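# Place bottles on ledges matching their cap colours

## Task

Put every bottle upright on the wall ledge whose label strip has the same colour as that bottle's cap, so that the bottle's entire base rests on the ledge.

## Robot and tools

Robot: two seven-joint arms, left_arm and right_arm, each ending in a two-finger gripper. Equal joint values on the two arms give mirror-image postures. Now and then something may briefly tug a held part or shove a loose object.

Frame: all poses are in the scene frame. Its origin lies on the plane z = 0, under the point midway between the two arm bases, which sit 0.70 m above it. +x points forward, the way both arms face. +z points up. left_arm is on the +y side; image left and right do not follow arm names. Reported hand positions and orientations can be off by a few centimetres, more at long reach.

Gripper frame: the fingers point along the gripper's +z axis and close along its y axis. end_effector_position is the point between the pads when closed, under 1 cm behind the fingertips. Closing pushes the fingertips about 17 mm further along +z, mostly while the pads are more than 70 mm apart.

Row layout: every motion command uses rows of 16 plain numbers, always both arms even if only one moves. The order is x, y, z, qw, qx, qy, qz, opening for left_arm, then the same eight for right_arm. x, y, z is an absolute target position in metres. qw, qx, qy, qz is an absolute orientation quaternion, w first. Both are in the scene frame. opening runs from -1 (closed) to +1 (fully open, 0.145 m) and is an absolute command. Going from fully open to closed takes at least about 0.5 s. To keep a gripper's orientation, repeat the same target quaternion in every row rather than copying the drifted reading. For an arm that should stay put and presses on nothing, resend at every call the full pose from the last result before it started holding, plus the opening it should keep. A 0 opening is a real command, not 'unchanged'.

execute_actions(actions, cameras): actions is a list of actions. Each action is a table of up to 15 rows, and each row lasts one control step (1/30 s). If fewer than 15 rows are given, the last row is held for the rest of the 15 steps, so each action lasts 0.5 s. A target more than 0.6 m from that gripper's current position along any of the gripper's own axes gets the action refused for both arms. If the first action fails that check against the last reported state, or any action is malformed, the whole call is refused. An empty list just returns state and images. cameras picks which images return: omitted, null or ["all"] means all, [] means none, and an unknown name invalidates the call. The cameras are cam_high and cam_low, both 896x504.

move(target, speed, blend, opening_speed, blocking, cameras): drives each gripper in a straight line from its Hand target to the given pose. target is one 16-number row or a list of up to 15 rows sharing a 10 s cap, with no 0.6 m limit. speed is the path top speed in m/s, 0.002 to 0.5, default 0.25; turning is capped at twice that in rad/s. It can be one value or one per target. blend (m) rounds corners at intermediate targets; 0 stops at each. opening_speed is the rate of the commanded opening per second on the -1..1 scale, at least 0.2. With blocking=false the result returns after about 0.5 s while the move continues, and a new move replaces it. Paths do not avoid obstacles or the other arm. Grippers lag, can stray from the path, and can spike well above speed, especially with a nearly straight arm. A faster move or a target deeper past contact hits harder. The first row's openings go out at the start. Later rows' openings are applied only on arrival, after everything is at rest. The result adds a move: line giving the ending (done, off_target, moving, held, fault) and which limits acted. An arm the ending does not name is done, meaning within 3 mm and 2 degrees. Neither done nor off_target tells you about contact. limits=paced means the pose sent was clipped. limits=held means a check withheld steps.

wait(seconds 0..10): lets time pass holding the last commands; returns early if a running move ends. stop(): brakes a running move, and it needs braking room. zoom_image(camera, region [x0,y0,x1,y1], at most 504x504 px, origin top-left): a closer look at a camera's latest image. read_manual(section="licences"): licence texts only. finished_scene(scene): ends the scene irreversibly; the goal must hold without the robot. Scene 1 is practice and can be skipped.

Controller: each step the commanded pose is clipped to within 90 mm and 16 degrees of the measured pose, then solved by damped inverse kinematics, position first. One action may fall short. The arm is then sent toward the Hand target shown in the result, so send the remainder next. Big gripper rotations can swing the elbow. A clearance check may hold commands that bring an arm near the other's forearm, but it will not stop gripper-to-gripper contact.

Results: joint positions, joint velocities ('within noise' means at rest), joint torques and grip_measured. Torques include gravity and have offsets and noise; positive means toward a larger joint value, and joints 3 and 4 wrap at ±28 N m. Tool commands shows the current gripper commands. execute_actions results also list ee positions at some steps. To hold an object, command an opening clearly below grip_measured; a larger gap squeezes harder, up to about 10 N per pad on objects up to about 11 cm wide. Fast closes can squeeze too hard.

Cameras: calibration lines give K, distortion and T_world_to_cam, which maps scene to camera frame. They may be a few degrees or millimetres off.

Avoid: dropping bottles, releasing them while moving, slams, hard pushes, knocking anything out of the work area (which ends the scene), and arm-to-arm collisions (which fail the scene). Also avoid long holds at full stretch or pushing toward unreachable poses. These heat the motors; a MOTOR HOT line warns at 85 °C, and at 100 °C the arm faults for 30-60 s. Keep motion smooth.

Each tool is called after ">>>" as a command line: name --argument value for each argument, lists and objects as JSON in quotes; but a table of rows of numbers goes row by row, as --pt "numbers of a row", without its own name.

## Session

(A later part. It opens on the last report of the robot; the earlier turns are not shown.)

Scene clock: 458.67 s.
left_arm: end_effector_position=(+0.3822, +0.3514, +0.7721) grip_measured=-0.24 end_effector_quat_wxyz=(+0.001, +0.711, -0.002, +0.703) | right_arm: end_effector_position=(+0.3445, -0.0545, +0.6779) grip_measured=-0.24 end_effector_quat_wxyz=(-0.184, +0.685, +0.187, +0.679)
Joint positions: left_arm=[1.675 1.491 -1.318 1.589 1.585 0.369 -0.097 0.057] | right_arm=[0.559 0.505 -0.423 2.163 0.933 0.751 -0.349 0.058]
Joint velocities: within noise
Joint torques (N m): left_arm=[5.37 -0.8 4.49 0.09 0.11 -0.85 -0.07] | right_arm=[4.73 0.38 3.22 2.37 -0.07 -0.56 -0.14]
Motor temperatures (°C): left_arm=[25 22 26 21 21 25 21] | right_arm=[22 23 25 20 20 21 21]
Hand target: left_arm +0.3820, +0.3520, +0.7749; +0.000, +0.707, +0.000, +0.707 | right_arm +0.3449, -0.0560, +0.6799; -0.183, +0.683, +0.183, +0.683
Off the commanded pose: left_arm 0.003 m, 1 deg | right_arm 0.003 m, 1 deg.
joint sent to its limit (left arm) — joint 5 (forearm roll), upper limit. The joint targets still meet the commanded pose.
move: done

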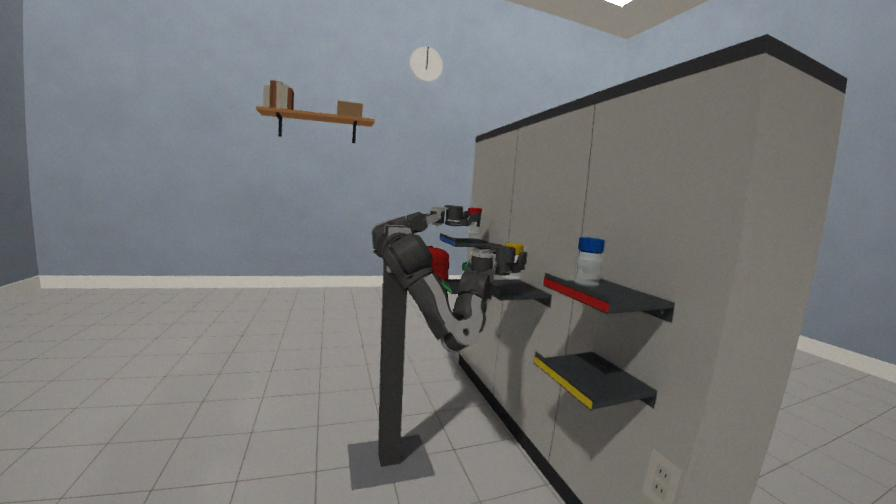

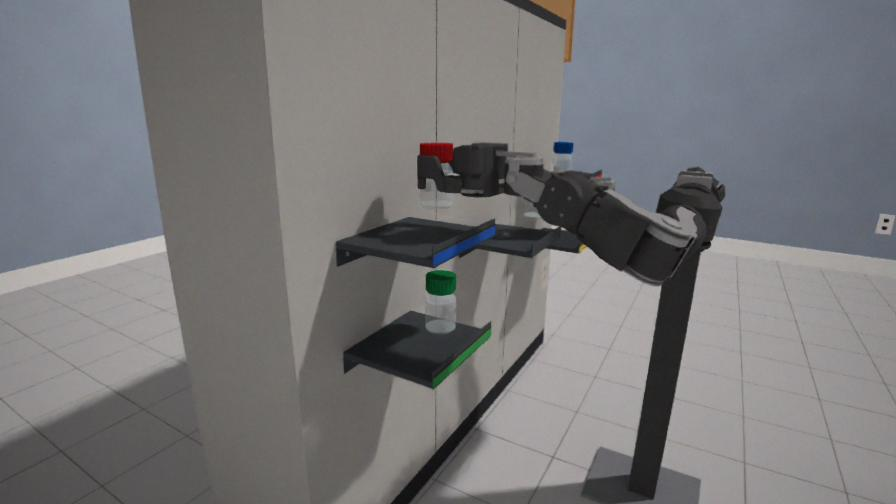

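>>> move --pt "0.29 0.33 0.775 0 0.7071 0 0.7071 -1 0.25 -0.12 0.68 -0.183 0.683 0.183 0.683 -1" --pt "0.27 0.17 0.72 0.2418 0.6645 -0.2418 0.6645 -1 0.24 -0.32 0.60 0 0.7071 0 0.7071 -1" --pt "0.29 0.125 0.69 0.2418 0.6645 -0.2418 0.6645 -1 0.32 -0.37 0.575 0 0.7071 0 0.7071 -1" --pt "0.388 0.048 0.665 0.2418 0.6645 -0.2418 0.6645 -1 0.375 -0.37 0.57 0 0.7071 0 0.7071 -1" --blend '[0.03,0.03,0.02,0]'

>>> zoom_image --camera "cam_low" --region '[400, 120, 620, 280]'

>>> zoom_image --camera "cam_high" --region '[460, 200, 680, 410]'

Scene clock: 484.47 s.
left_arm: end_effector_position=(+0.3874, +0.0473, +0.6634) grip_measured=-0.24 end_effector_quat_wxyz=(+0.242, +0.668, -0.245, +0.660) | right_arm: end_effector_position=(+0.3745, -0.3700, +0.5671) grip_measured=-0.24 end_effector_quat_wxyz=(+0.000, +0.712, -0.001, +0.702)
Joint positions: left_arm=[1.445 0.904 -1.562 1.837 1.474 -0.055 -0.234 0.057] | right_arm=[0.081 0.687 0.363 1.439 0.606 0.211 0.371 0.058]
Joint velocities: within noise
Joint torques (N m): left_arm=[7.82 0.59 3.79 0.61 -0.08 -0.98 -0.02] | right_arm=[4.52 6.13 2.85 3.34 0.36 -0.68 0.08]
Motor temperatures (°C): left_arm=[25 22 28 21 21 26 21] | right_arm=[22 23 25 20 20 21 21]
Hand target: left_arm +0.3880, +0.0480, +0.6649; +0.242, +0.665, -0.242, +0.664 | right_arm +0.3750, -0.3700, +0.5700; +0.000, +0.707, +0.000, +0.707
Off the commanded pose: left_arm 0.002 m, 1 deg | right_arm 0.003 m, 1 deg.
move: done

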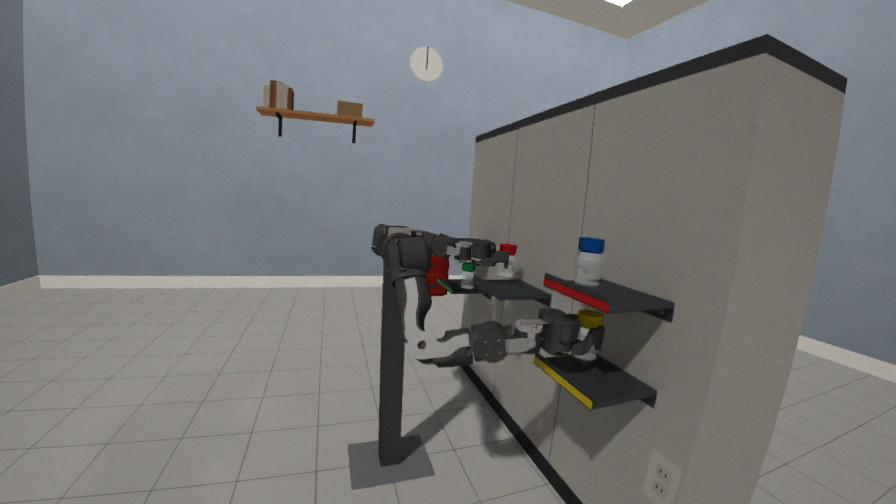

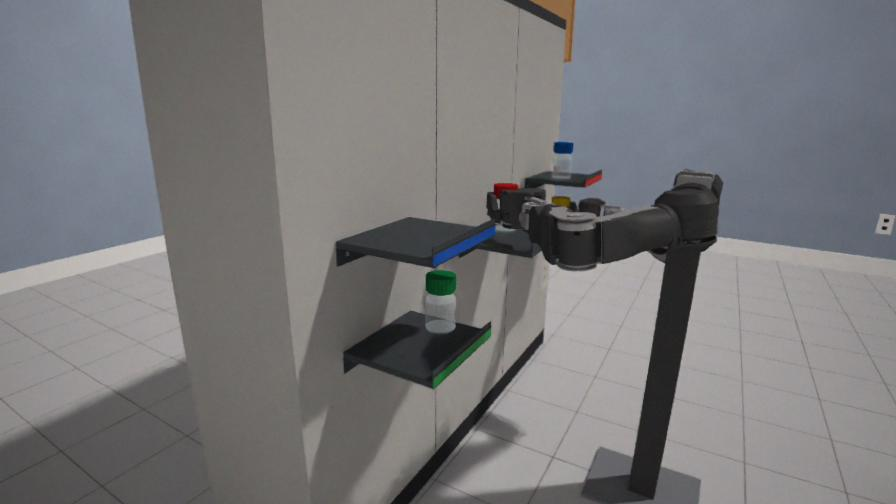

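Scaled by 2.291 from the camera's 896x504 image, which has a finer 1280x720 frame.

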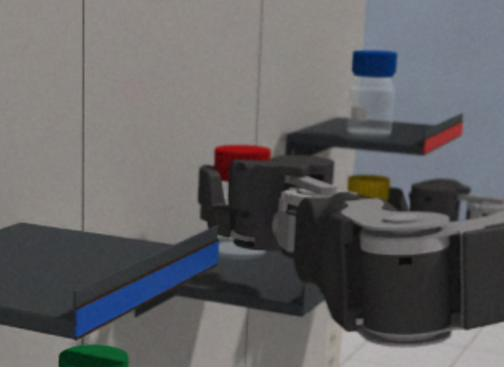

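Scaled by 2.291 from the camera's 896x504 image, which has a finer 1280x720 frame.

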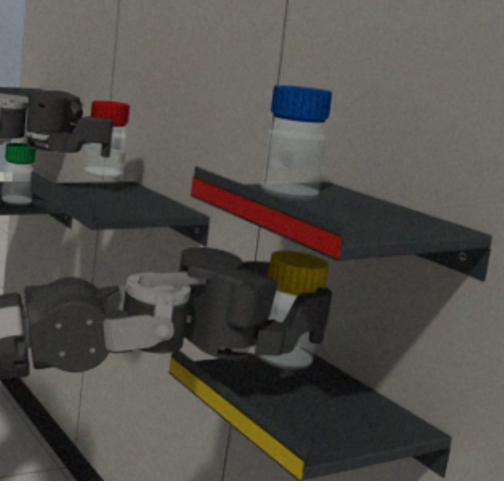

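>>> move --pt "0.388 0.048 0.65 0.2418 0.6645 -0.2418 0.6645 -1 0.375 -0.37 0.55 0 0.7071 0 0.7071 -1" --pt "0.388 0.048 0.62 0.2418 0.6645 -0.2418 0.6645 -1 0.375 -0.37 0.52 0 0.7071 0 0.7071 -1" --speed '[0.06,0.02]'

>>> zoom_image --camera "cam_low" --region '[400, 120, 620, 280]'

>>> zoom_image --camera "cam_high" --region '[460, 200, 680, 410]'

Scene clock: 493.93 s.
left_arm: end_effector_position=(+0.3885, +0.0489, +0.6369) grip_measured=-0.24 end_effector_quat_wxyz=(+0.247, +0.644, -0.234, +0.685) | right_arm: end_effector_position=(+0.3756, -0.3714, +0.5377) grip_measured=-0.24 end_effector_quat_wxyz=(+0.003, +0.685, +0.004, +0.729)
Joint positions: left_arm=[1.3 0.884 -1.556 1.792 1.342 -0.21 -0.23 0.057] | right_arm=[0.075 0.664 0.284 1.29 0.621 -0.045 0.394 0.058]
Joint velocities: within noise
Joint torques (N m): left_arm=[4.68 0.09 1.47 0.14 0.08 0.59 0.18] | right_arm=[1.6 5.02 -0.24 1.43 -0.11 0.58 -0.18]
Motor temperatures (°C): left_arm=[26 22 28 21 21 26 21] | right_arm=[22 23 25 20 20 21 21]
Hand target: left_arm +0.3876, +0.0484, +0.6203; +0.242, +0.664, -0.242, +0.665 | right_arm +0.3743, -0.3700, +0.5203; +0.000, +0.707, +0.000, +0.707
Off the commanded pose: left_arm 0.017 m, 4 deg | right_arm 0.018 m, 4 deg.
joint sent to its limit (left arm) — joint 3 (upper arm roll), lower limit. The joint targets still meet the commanded pose.
move: off_target (left_arm, right_arm)

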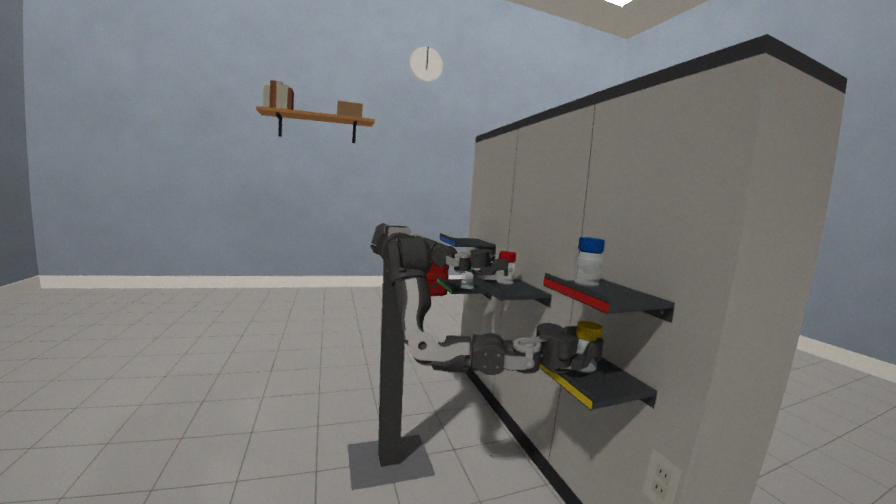

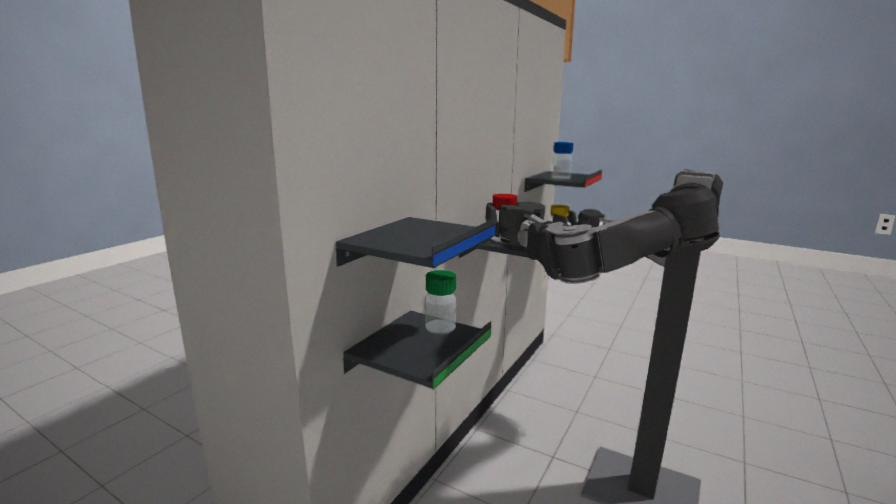

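Scaled by 2.291 from the camera's 896x504 image, which has a finer 1280x720 frame.

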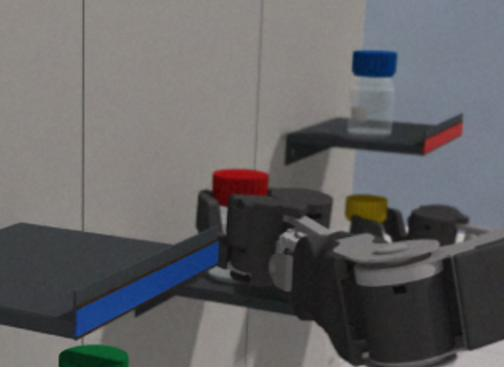

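Scaled by 2.291 from the camera's 896x504 image, which has a finer 1280x720 frame.

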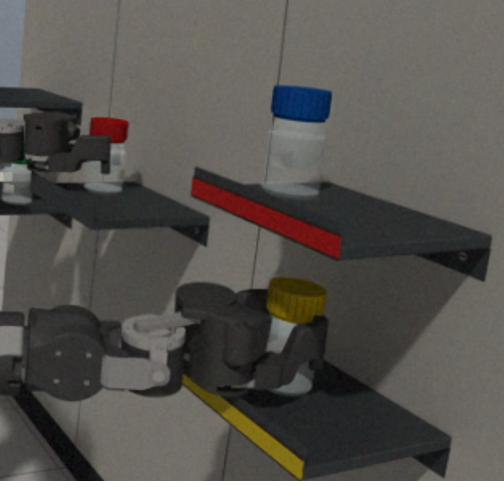

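>>> move --pt "0.388 0.048 0.637 0.2418 0.6645 -0.2418 0.6645 -1 0.375 -0.37 0.538 0 0.7071 0 0.7071 -1" --pt "0.388 0.048 0.638 0.2418 0.6645 -0.2418 0.6645 0.1 0.375 -0.37 0.539 0 0.7071 0 0.7071 0.2" --pt "0.28 0.138 0.645 0.2418 0.6645 -0.2418 0.6645 0.1 0.25 -0.36 0.545 0 0.7071 0 0.7071 0.2" --pt "0.25 0.22 0.65 0.2418 0.6645 -0.2418 0.6645 0.1 0.23 -0.36 0.60 0 0.7071 0 0.7071 0.2" --speed '[0.04,0.1,0.15,0.2]' --opening_speed 0.8

>>> zoom_image --camera "cam_low" --region '[400, 120, 620, 280]'

>>> zoom_image --camera "cam_high" --region '[460, 200, 680, 410]'

Scene clock: 511.83 s.
left_arm: end_effector_position=(+0.2507, +0.2210, +0.6513) grip_measured=+0.10 end_effector_quat_wxyz=(+0.238, +0.664, -0.242, +0.666) | right_arm: end_effector_position=(+0.2301, -0.3594, +0.6002) grip_measured=+0.20 end_effector_quat_wxyz=(+0.000, +0.706, +0.002, +0.708)
Joint positions: left_arm=[1.211 1.946 -1.562 2.099 1.513 -0.352 0.527 0.083] | right_arm=[-0.745 0.564 0.951 1.989 0.915 0.183 0.436 0.09]
Joint velocities: within noise
Joint torques (N m): left_arm=[1.33 1.91 1.83 0.69 0.43 -0.6 0.23] | right_arm=[-0.22 4.39 3.18 2.62 0.46 -0.27 -0.09]
Motor temperatures (°C): left_arm=[26 22 27 21 21 26 21] | right_arm=[22 24 25 20 20 21 21]
Hand target: left_arm +0.2500, +0.2201, +0.6500; +0.242, +0.665, -0.242, +0.664 | right_arm +0.2300, -0.3599, +0.6000; +0.000, +0.707, +0.000, +0.707
Off the commanded pose: left_arm 0.002 m, 0 deg | right_arm 0.001 m, 0 deg.
joint sent to its limit (left arm) — joint 3 (upper arm roll), lower limit. The joint targets still meet the commanded pose.
move: done

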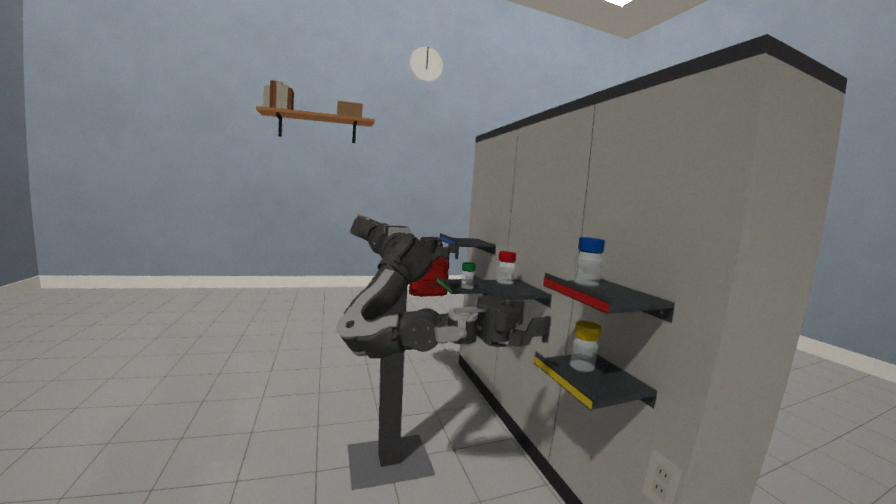

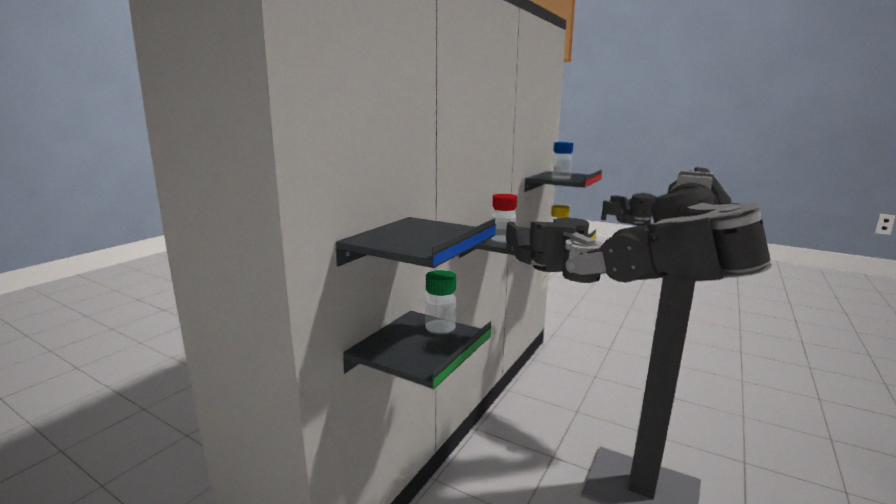

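Scaled by 2.291 from the camera's 896x504 image, which has a finer 1280x720 frame.

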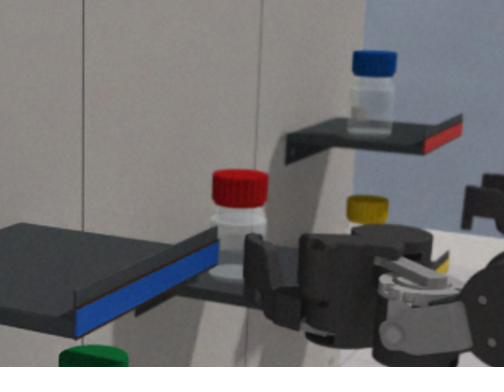

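Scaled by 2.291 from the camera's 896x504 image, which has a finer 1280x720 frame.

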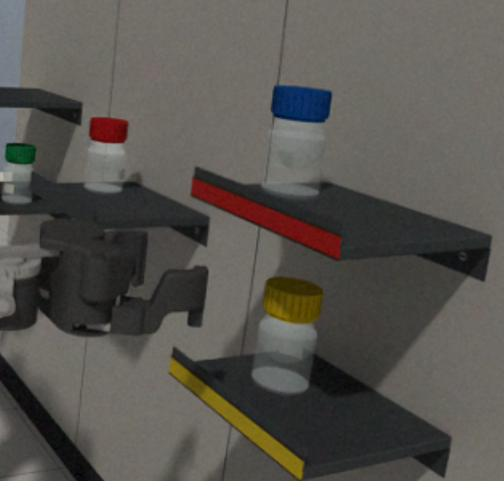

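>>> move --pt "0.25 0.24 0.66 0.2418 0.6645 -0.2418 0.6645 0.1 0.22 -0.35 0.745 0 0.7071 0 0.7071 0.2" --pt "0.25 0.24 0.66 0.2418 0.6645 -0.2418 0.6645 0.1 0.38 -0.35 0.735 0 0.7071 0 0.7071 0.2" --pt "0.25 0.24 0.66 0.2418 0.6645 -0.2418 0.6645 0.1 0.38 -0.35 0.735 0 0.7071 0 0.7071 -1" --pt "0.25 0.24 0.66 0.2418 0.6645 -0.2418 0.6645 0.1 0.38 -0.35 0.775 0 0.7071 0 0.7071 -1" --blend '[0.02,0,0,0]' --speed 0.2 --opening_speed 1.2

>>> zoom_image --camera "cam_high" --region '[460, 180, 680, 390]'

Scene clock: 527.73 s.
left_arm: end_effector_position=(+0.2504, +0.2397, +0.6591) grip_measured=+0.10 end_effector_quat_wxyz=(+0.242, +0.665, -0.240, +0.664) | right_arm: end_effector_position=(+0.3801, -0.3516, +0.7717) grip_measured=-0.27 end_effector_quat_wxyz=(+0.014, +0.709, +0.017, +0.705)
Joint positions: left_arm=[1.219 1.969 -1.53 2.023 1.57 -0.314 0.639 0.083] | right_arm=[-1.228 1.637 1.564 1.601 1.559 0.343 -0.083 0.055]
Joint velocities: within noise
Joint torques (N m): left_arm=[2.15 2.78 3.33 0.24 0.48 -0.39 0.24] | right_arm=[4.58 3.28 5 0.03 0.1 -0.61 0.14]
Motor temperatures (°C): left_arm=[24 22 26 21 22 25 21] | right_arm=[22 24 25 20 20 21 21]
Hand target: left_arm +0.2500, +0.2400, +0.6600; +0.242, +0.664, -0.242, +0.665 | right_arm +0.3800, -0.3503, +0.7749; +0.011, +0.705, +0.019, +0.709
Off the commanded pose: left_arm 0.001 m, 0 deg | right_arm 0.004 m, 3 deg.
joint sent to its limit (right arm) — joint 3 (upper arm roll), upper limit; joint 5 (forearm roll), upper limit. The joint targets are off in orientation, not in position.
move: off_target (right_arm)

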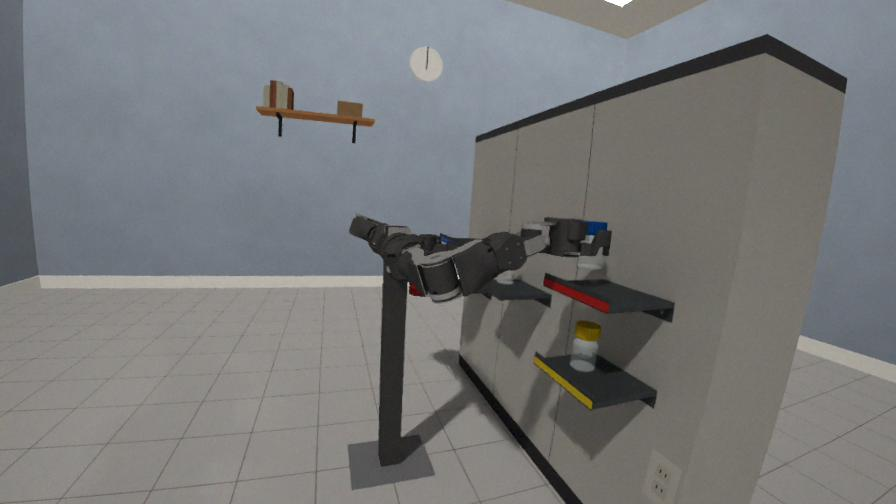

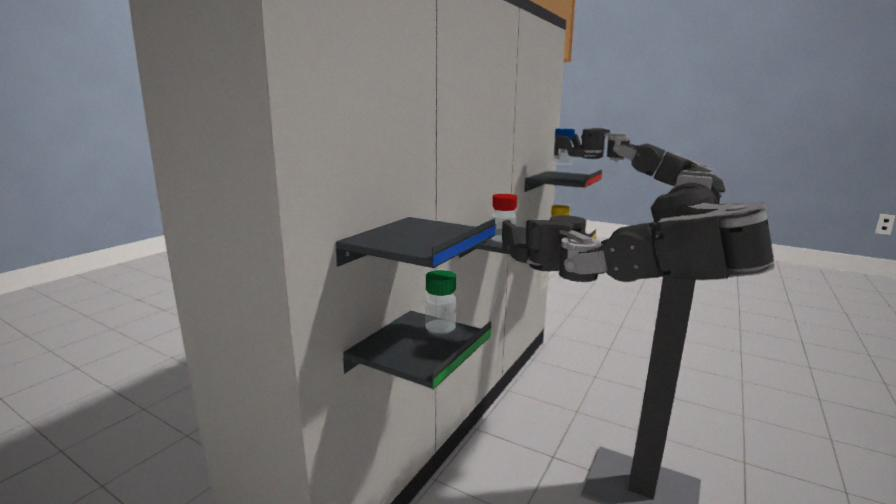

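Scaled by 2.291 from the camera's 896x504 image, which has a finer 1280x720 frame.

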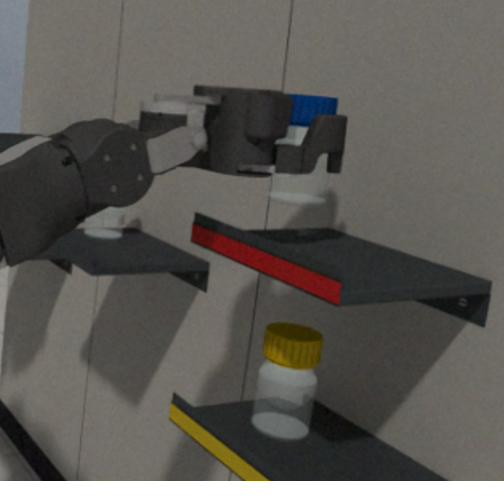

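>>> move --pt "0.25 0.26 0.66 0.2418 0.6645 -0.2418 0.6645 0.1 0.27 -0.33 0.77 0 0.7071 0 0.7071 -1" --pt "0.25 0.26 0.66 0.2418 0.6645 -0.2418 0.6645 0.1 0.25 -0.14 0.70 -0.183 0.683 0.183 0.683 -1" --pt "0.25 0.26 0.66 0.2418 0.6645 -0.2418 0.6645 0.1 0.345 -0.055 0.68 -0.183 0.683 0.183 0.683 -1" --pt "0.25 0.26 0.66 0.2418 0.6645 -0.2418 0.6645 0.1 0.345 -0.055 0.65 -0.183 0.683 0.183 0.683 -1" --pt "0.25 0.26 0.66 0.2418 0.6645 -0.2418 0.6645 0.1 0.345 -0.055 0.625 -0.183 0.683 0.183 0.683 -1" --blend '[0.03,0.03,0.015,0.005,0]' --speed '[0.25,0.25,0.25,0.12,0.03]'

>>> zoom_image --camera "cam_high" --region '[460, 180, 680, 390]'

>>> zoom_image --camera "cam_low" --region '[400, 120, 620, 280]'

Scene clock: 546.47 s.
left_arm: end_effector_position=(+0.2506, +0.2603, +0.6611) grip_measured=+0.10 end_effector_quat_wxyz=(+0.239, +0.664, -0.242, +0.666) | right_arm: end_effector_position=(+0.3446, -0.0562, +0.6367) grip_measured=-0.27 end_effector_quat_wxyz=(-0.185, +0.667, +0.177, +0.700)
Joint positions: left_arm=[1.272 1.971 -1.558 1.931 1.585 -0.292 0.735 0.083] | right_arm=[0.475 0.682 -0.631 2.113 0.882 0.357 -0.367 0.055]
Joint velocities: within noise
Joint torques (N m): left_arm=[2.2 2.1 2.1 0.2 0.5 -0.35 0.23] | right_arm=[3.23 2.36 0.44 0.98 0.23 0.33 0.06]
Motor temperatures (°C): left_arm=[24 22 27 21 22 25 21] | right_arm=[22 23 26 20 20 21 21]
Hand target: left_arm +0.2500, +0.2601, +0.6600; +0.242, +0.665, -0.242, +0.664 | right_arm +0.3448, -0.0552, +0.6251; -0.183, +0.683, +0.183, +0.683
Off the commanded pose: left_arm 0.001 m, 0 deg | right_arm 0.012 m, 3 deg.
joint sent to its limit (left arm) — joint 5 (forearm roll), upper limit. The joint targets still meet the commanded pose.
move: off_target (right_arm)

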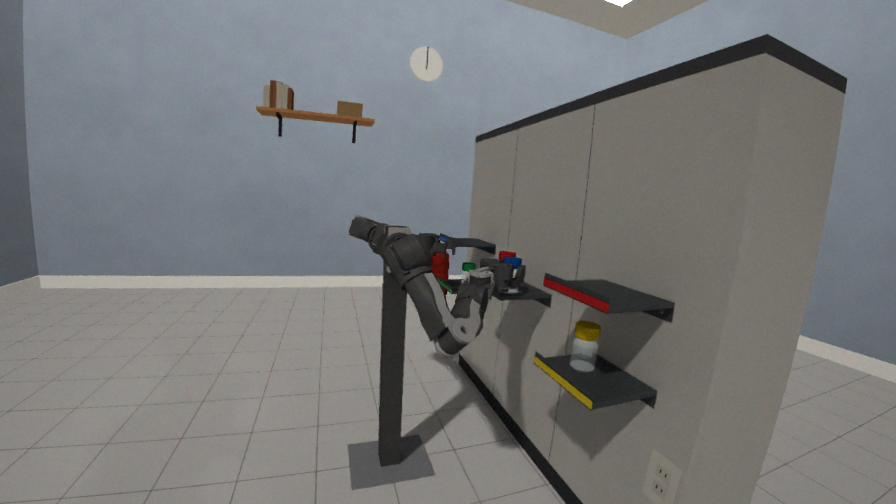

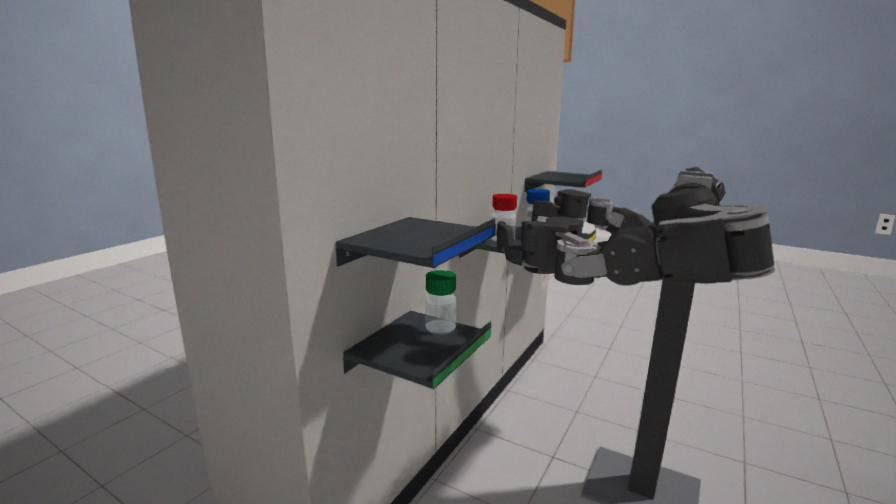

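Scaled by 2.291 from the camera's 896x504 image, which has a finer 1280x720 frame.

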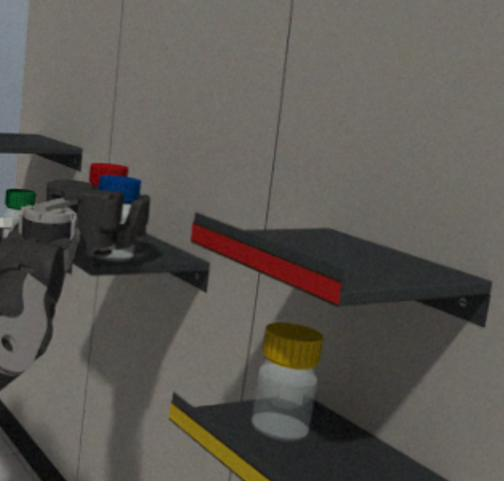

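Scaled by 2.291 from the camera's 896x504 image, which has a finer 1280x720 frame.

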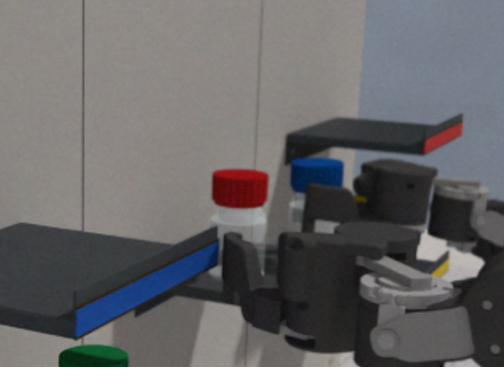

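>>> move --pt "0.25 0.26 0.66 0.2418 0.6645 -0.2418 0.6645 0.1 0.345 -0.055 0.637 -0.183 0.683 0.183 0.683 -1" --pt "0.25 0.26 0.66 0.2418 0.6645 -0.2418 0.6645 0.1 0.345 -0.055 0.638 -0.183 0.683 0.183 0.683 0.1" --pt "0.25 0.22 0.66 0.2418 0.6645 -0.2418 0.6645 0.1 0.27 -0.1 0.645 -0.183 0.683 0.183 0.683 0.1" --pt "0.25 0.08 0.66 0.2418 0.6645 -0.2418 0.6645 0.1 0.25 -0.24 0.66 -0.183 0.683 0.183 0.683 0.1" --pt "0.25 0.029 0.65 0.2418 0.6645 -0.2418 0.6645 0.1 0.25 -0.28 0.66 -0.183 0.683 0.183 0.683 0.1" --pt "0.343 -0.049 0.638 0.2418 0.6645 -0.2418 0.6645 0.1 0.25 -0.28 0.66 -0.183 0.683 0.183 0.683 0.1" --speed '[0.04,0.1,0.15,0.2,0.2,0.12]' --blend '[0,0,0.01,0.02,0.01,0]' --opening_speed 1

>>> zoom_image --camera "cam_low" --region '[400, 120, 620, 280]'

Scene clock: 568.37 s.
left_arm: end_effector_position=(+0.3431, -0.0486, +0.6362) grip_measured=+0.10 end_effector_quat_wxyz=(+0.239, +0.666, -0.242, +0.664) | right_arm: end_effector_position=(+0.2503, -0.2809, +0.6585) grip_measured=+0.10 end_effector_quat_wxyz=(-0.183, +0.685, +0.179, +0.682)
Joint positions: left_arm=[1.275 0.549 -1.54 1.944 1.293 -0.018 -0.7 0.083] | right_arm=[-0.878 0.936 1.051 1.988 1.24 0.221 0.665 0.083]
Joint velocities: within noise
Joint torques (N m): left_arm=[8.74 0.25 3.75 1.81 -0.15 -0.6 0.22] | right_arm=[0.94 4.76 4.21 1.66 0.44 -0.41 0.17]
Motor temperatures (°C): left_arm=[24 22 26 21 22 25 21] | right_arm=[22 23 25 19 20 21 21]
Hand target: left_arm +0.3430, -0.0490, +0.6381; +0.242, +0.664, -0.242, +0.665 | right_arm +0.2500, -0.2800, +0.6600; -0.183, +0.683, +0.183, +0.683
Off the commanded pose: left_arm 0.002 m, 0 deg | right_arm 0.002 m, 1 deg.
move: done

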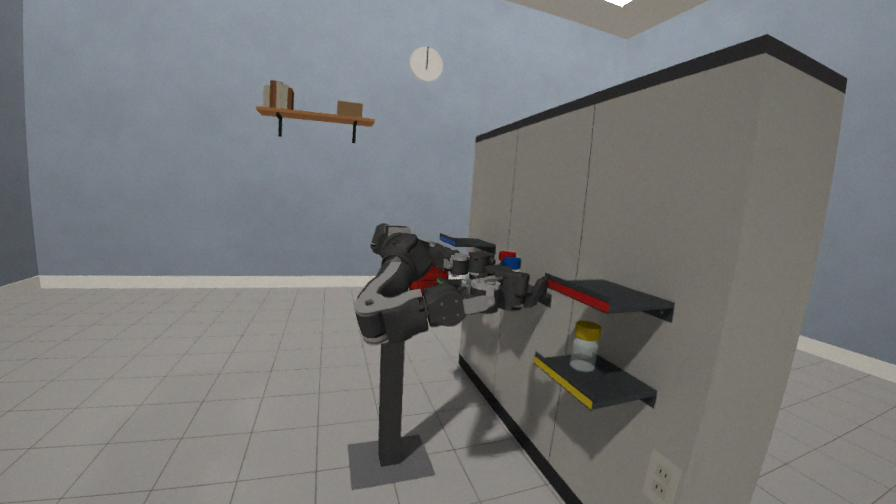

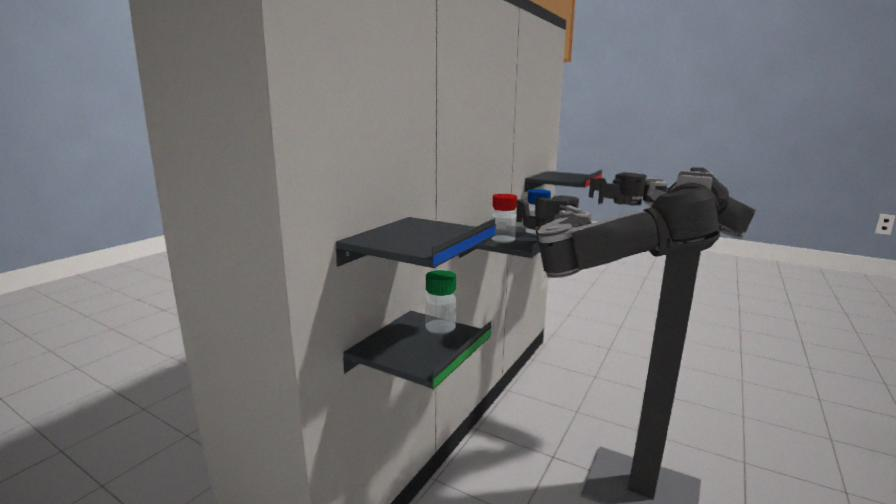

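Scaled by 2.291 from the camera's 896x504 image, which has a finer 1280x720 frame.

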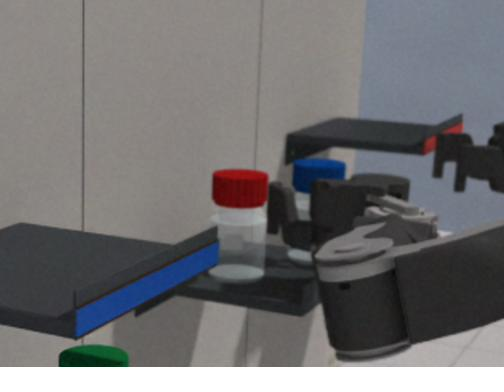

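>>> move --pt "0.343 -0.049 0.638 0.2418 0.6645 -0.2418 0.6645 -1 0.25 -0.28 0.66 -0.183 0.683 0.183 0.683 0.1" --pt "0.343 -0.049 0.69 0.2418 0.6645 -0.2418 0.6645 -1 0.25 -0.28 0.66 -0.183 0.683 0.183 0.683 0.1" --pt "0.26 0.03 0.70 0.2418 0.6645 -0.2418 0.6645 -1 0.25 -0.25 0.66 -0.2418 0.6645 0.2418 0.6645 0.1" --pt "0.27 0.17 0.73 0.2418 0.6645 -0.2418 0.6645 -1 0.25 -0.18 0.65 -0.2418 0.6645 0.2418 0.6645 0.1" --pt "0.29 0.34 0.79 0 0.7071 0 0.7071 -1 0.27 -0.08 0.65 -0.2418 0.6645 0.2418 0.6645 0.1" --pt "0.38 0.355 0.785 0 0.7071 0 0.7071 -1 0.30 -0.03 0.645 -0.2418 0.6645 0.2418 0.6645 0.1" --pt "0.38 0.355 0.75 0 0.7071 0 0.7071 -1 0.345 0.01 0.64 -0.2418 0.6645 0.2418 0.6645 0.1" --pt "0.38 0.355 0.723 0 0.7071 0 0.7071 -1 0.386 0.045 0.637 -0.2418 0.6645 0.2418 0.6645 0.1" --speed '[0.1,0.2,0.25,0.25,0.25,0.2,0.15,0.06]' --blend '[0,0.02,0.03,0.03,0.03,0.02,0.005,0]' --opening_speed 1.2

>>> zoom_image --camera "cam_low" --region '[400, 120, 620, 280]'

>>> zoom_image --camera "cam_high" --region '[420, 190, 600, 330]'

Scene clock: 595.13 s.
left_arm: end_effector_position=(+0.3794, +0.3543, +0.7336) grip_measured=-0.26 end_effector_quat_wxyz=(+0.003, +0.694, +0.000, +0.720) | right_arm: end_effector_position=(+0.3868, +0.0438, +0.6371) grip_measured=+0.10 end_effector_quat_wxyz=(-0.240, +0.666, +0.239, +0.664)
Joint positions: left_arm=[1.623 1.557 -1.48 1.642 1.582 0.104 -0.082 0.056] | right_arm=[0.798 0.325 -0.856 1.727 0.85 0.413 -0.28 0.083]
Joint velocities: within noise
Joint torques (N m): left_arm=[3.02 0.04 1.73 0.46 0.05 -0.08 -0.04] | right_arm=[6.24 -0.59 2.4 2.67 -0.1 -0.58 0.18]
Motor temperatures (°C): left_arm=[26 21 27 21 22 25 21] | right_arm=[22 23 25 19 20 21 21]
Hand target: left_arm +0.3798, +0.3551, +0.7230; +0.000, +0.707, +0.000, +0.707 | right_arm +0.3860, +0.0450, +0.6370; -0.242, +0.665, +0.242, +0.665
Off the commanded pose: left_arm 0.011 m, 2 deg | right_arm 0.001 m, 0 deg.
move: off_target (left_arm)

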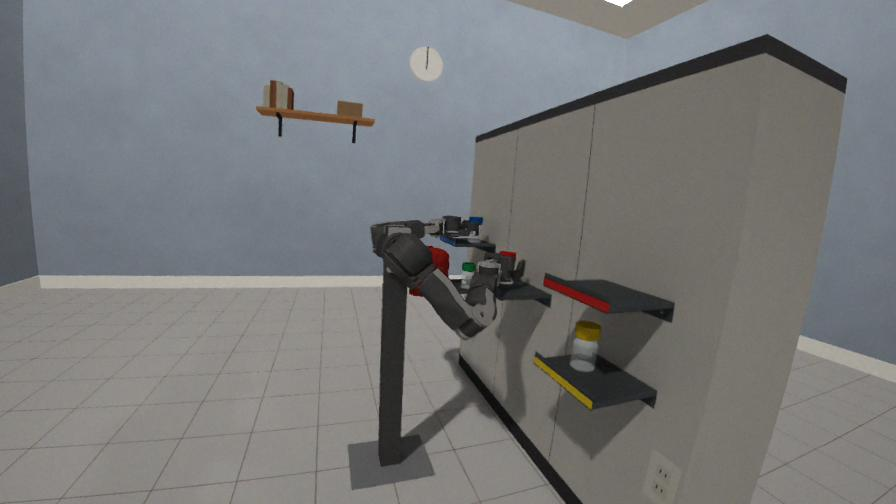

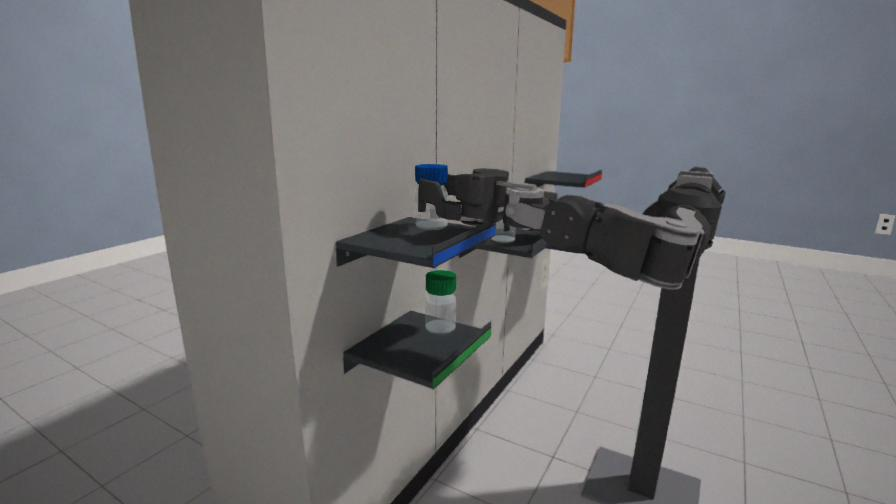

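Scaled by 2.291 from the camera's 896x504 image, which has a finer 1280x720 frame.

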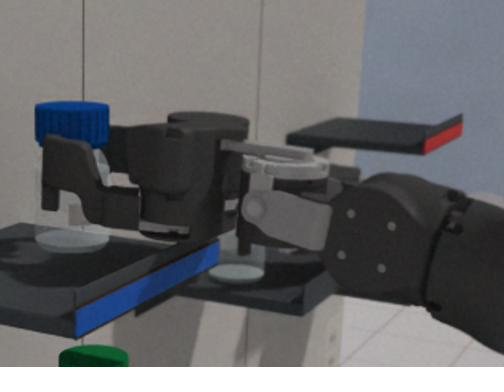

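Scaled by 2.800 from the camera's 896x504 image, which has a finer 1280x720 frame.

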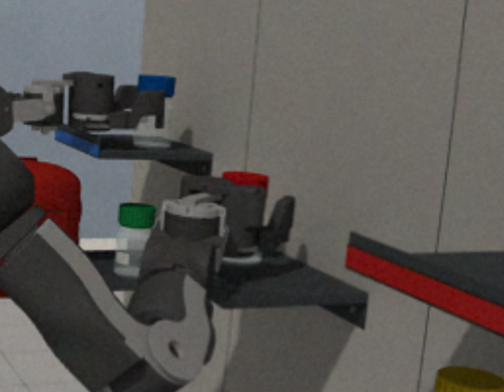

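Excellent. Finish red with the final chain while releasing blue.

>>> move --pt "0.38 0.355 0.735 0 0.7071 0 0.7071 -1 0.386 0.045 0.637 -0.2418 0.6645 0.2418 0.6645 -1" --pt "0.38 0.355 0.735 0 0.7071 0 0.7071 0.2 0.386 0.045 0.637 -0.2418 0.6645 0.2418 0.6645 -1" --pt "0.35 0.355 0.737 0 0.7071 0 0.7071 0.2 0.386 0.045 0.69 -0.2418 0.6645 0.2418 0.6645 -1" --pt "0.28 0.355 0.74 0 0.7071 0 0.7071 0.2 0.27 -0.06 0.70 -0.2418 0.6645 0.2418 0.6645 -1" --pt "0.27 0.355 0.74 0 0.7071 0 0.7071 0.2 0.27 -0.2 0.74 -0.2418 0.6645 0.2418 0.6645 -1" --pt "0.27 0.355 0.74 0 0.7071 0 0.7071 0.2 0.28 -0.33 0.79 0 0.7071 0 0.7071 -1" --pt "0.27 0.355 0.74 0 0.7071 0 0.7071 0.2 0.38 -0.36 0.785 0 0.7071 0 0.7071 -1" --pt "0.27 0.355 0.74 0 0.7071 0 0.7071 0.2 0.38 -0.36 0.75 0 0.7071 0 0.7071 -1" --pt "0.27 0.355 0.74 0 0.7071 0 0.7071 0.2 0.38 -0.36 0.725 0 0.7071 0 0.7071 -1" --speed '[0.1,0.1,0.15,0.2,0.25,0.25,0.2,0.15,0.06]' --blend '[0,0,0.01,0.03,0.03,0.03,0.02,0.005,0]' --opening_speed 1.2

>>> zoom_image --camera "cam_high" --region '[460, 180, 680, 390]'

Scene clock: 620.60 s.
left_arm: end_effector_position=(+0.2717, +0.3554, +0.7400) grip_measured=+0.20 end_effector_quat_wxyz=(-0.001, +0.735, +0.001, +0.678) | right_arm: end_effector_position=(+0.3800, -0.3588, +0.7310) grip_measured=-0.24 end_effector_quat_wxyz=(+0.005, +0.698, +0.010, +0.716)
Joint positions: left_arm=[1.986 2.009 -1.531 1.998 1.581 0.532 0.009 0.09] | right_arm=[-1.251 1.586 1.386 1.619 1.559 0.11 -0.052 0.057]
Joint velocities: within noise
Joint torques (N m): left_arm=[1.6 -2.23 3.47 0.23 0.19 -0.55 0.23] | right_arm=[2.31 1.94 3.99 0.61 0.14 0.01 -0.16]
Motor temperatures (°C): left_arm=[24 21 27 21 21 25 21] | right_arm=[23 23 25 20 20 21 21]
Hand target: left_arm +0.2710, +0.3549, +0.7404; +0.000, +0.735, +0.000, +0.678 | right_arm +0.3799, -0.3600, +0.7249; +0.007, +0.706, +0.008, +0.708
Off the commanded pose: left_arm 0.002 m, 5 deg | right_arm 0.006 m, 2 deg.
joint read past its limit (left arm) — joint 1 (shoulder pitch), upper limit.
joint sent to its limit (left arm) — joint 1 (shoulder pitch), upper limit; joint 2 (shoulder roll), upper limit. The joint targets are off in orientation, not in position.
joint sent to its limit (right arm) — joint 5 (forearm roll), upper limit. The joint targets still meet the commanded pose.
move: off_target (left_arm, right_arm); blend cut to 0.0175 m at target 7

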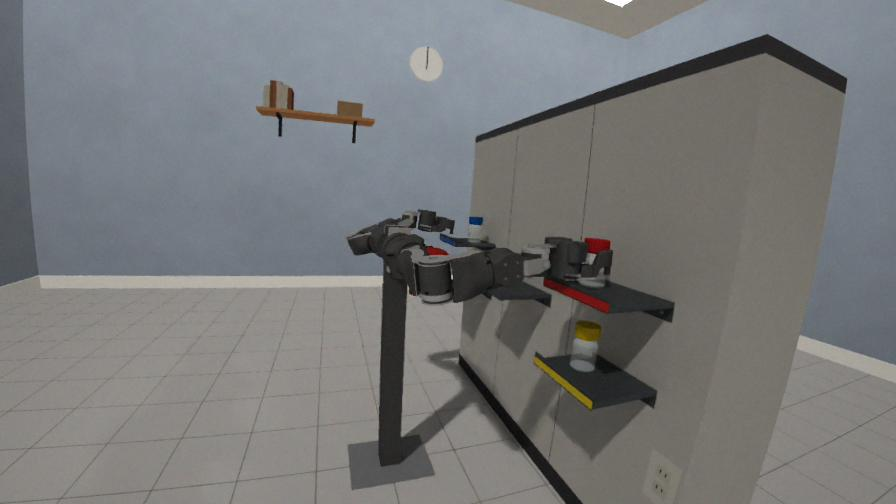

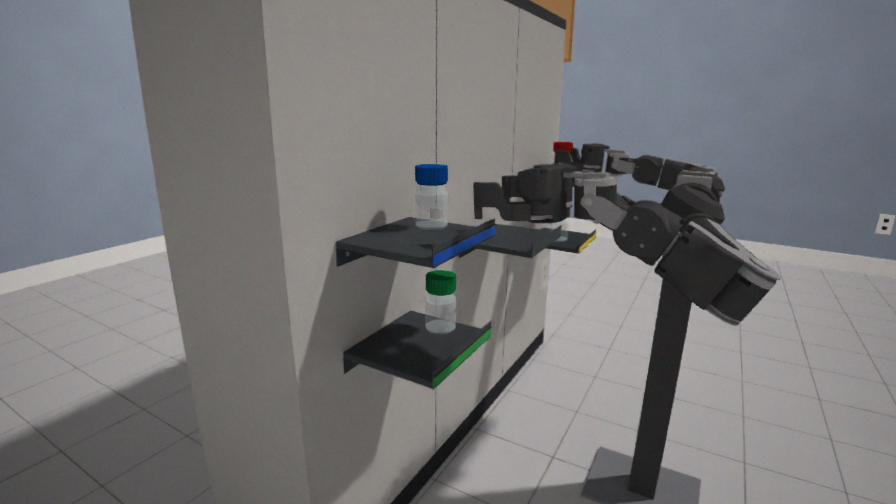

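Scaled by 2.291 from the camera's 896x504 image, which has a finer 1280x720 frame.

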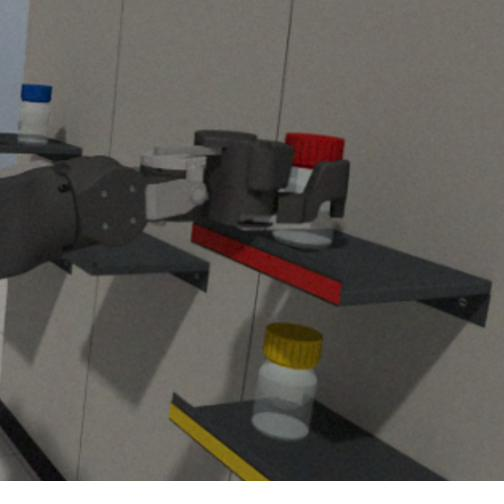

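>>> move --pt "0.271 0.355 0.74 0 0.735 0 0.678 0.2 0.38 -0.36 0.733 0 0.7071 0 0.7071 -1" --pt "0.271 0.355 0.74 0 0.735 0 0.678 0.2 0.38 -0.36 0.734 0 0.7071 0 0.7071 0.2" --pt "0.271 0.355 0.74 0 0.735 0 0.678 0.2 0.26 -0.36 0.74 0 0.7071 0 0.7071 0.2" --speed '[0.05,0.1,0.15]' --opening_speed 1.2

>>> zoom_image --camera "cam_high" --region '[460, 180, 680, 390]'

>>> finished_scene --scene 1

Scene clock: 634.93 s.
left_arm: end_effector_position=(+0.2717, +0.3554, +0.7400) grip_measured=+0.20 end_effector_quat_wxyz=(-0.001, +0.735, +0.001, +0.678) | right_arm: end_effector_position=(+0.2600, -0.3609, +0.7404) grip_measured=+0.20 end_effector_quat_wxyz=(+0.001, +0.706, -0.002, +0.708)
Joint positions: left_arm=[1.986 2.009 -1.531 1.998 1.581 0.532 0.009 0.09] | right_arm=[-1.142 1.05 1.567 2.019 1.538 0.421 0.074 0.09]
Joint velocities: within noise
Joint torques (N m): left_arm=[1.6 -2.2 3.25 0.38 0.17 -0.55 0.19] | right_arm=[0.65 3.28 3.81 0.54 0.11 -0.32 0.2]
Motor temperatures (°C): left_arm=[24 21 27 21 21 25 21] | right_arm=[22 23 25 19 20 21 21]
Hand target: left_arm +0.2711, +0.3549, +0.7400; +0.000, +0.735, +0.000, +0.678 | right_arm +0.2600, -0.3601, +0.7400; +0.000, +0.707, +0.000, +0.707
Off the commanded pose: left_arm 0.001 m, 0 deg | right_arm 0.001 m, 0 deg.
joint read past its limit (left arm) — joint 1 (shoulder pitch), upper limit.
joint sent to its limit (left arm) — joint 1 (shoulder pitch), upper limit; joint 2 (shoulder roll), upper limit. The joint targets still meet the commanded pose.
joint sent to its limit (right arm) — joint 3 (upper arm roll), upper limit. The joint targets still meet the commanded pose.
move: done

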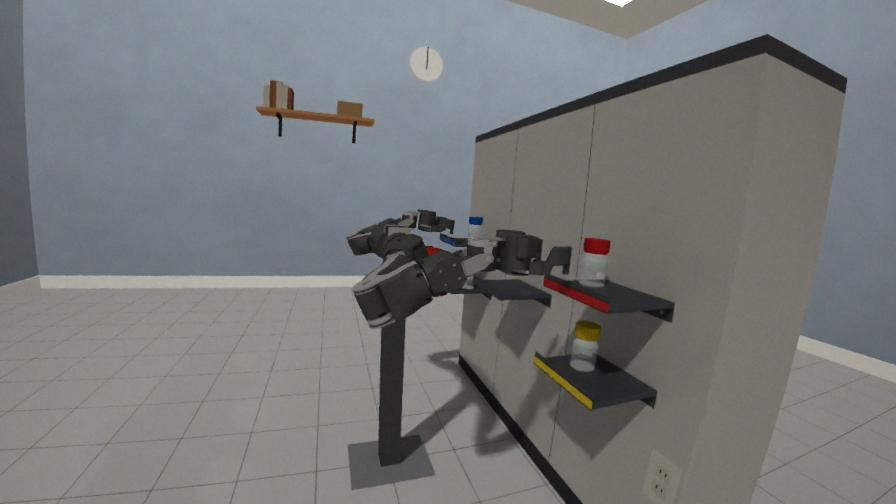

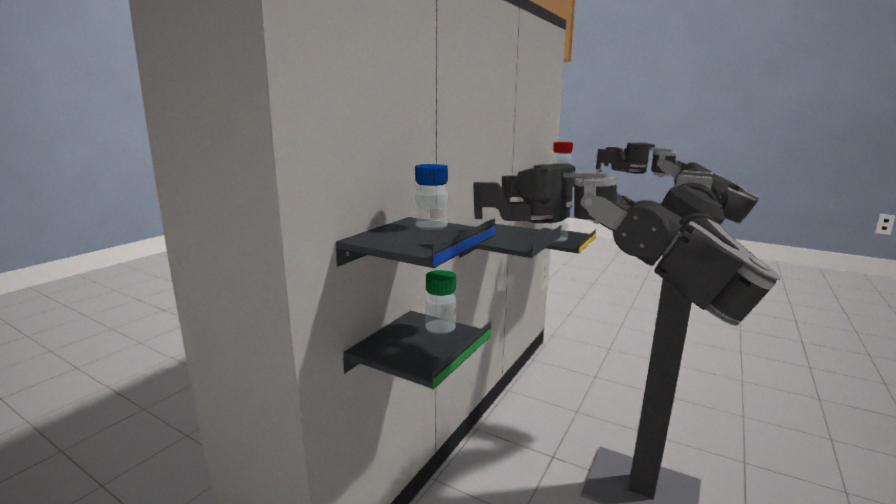

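Scaled by 2.291 from the camera's 896x504 image, which has a finer 1280x720 frame.

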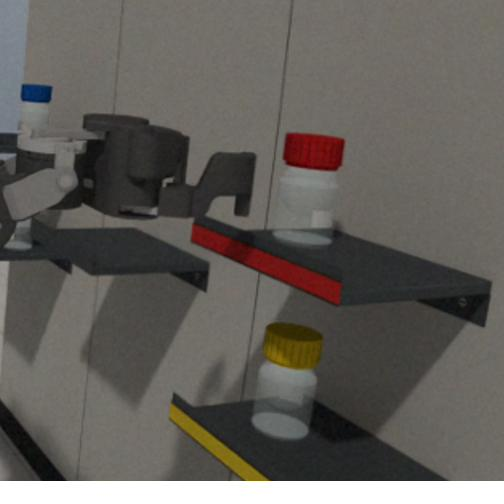

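The scene is finished: the task was done.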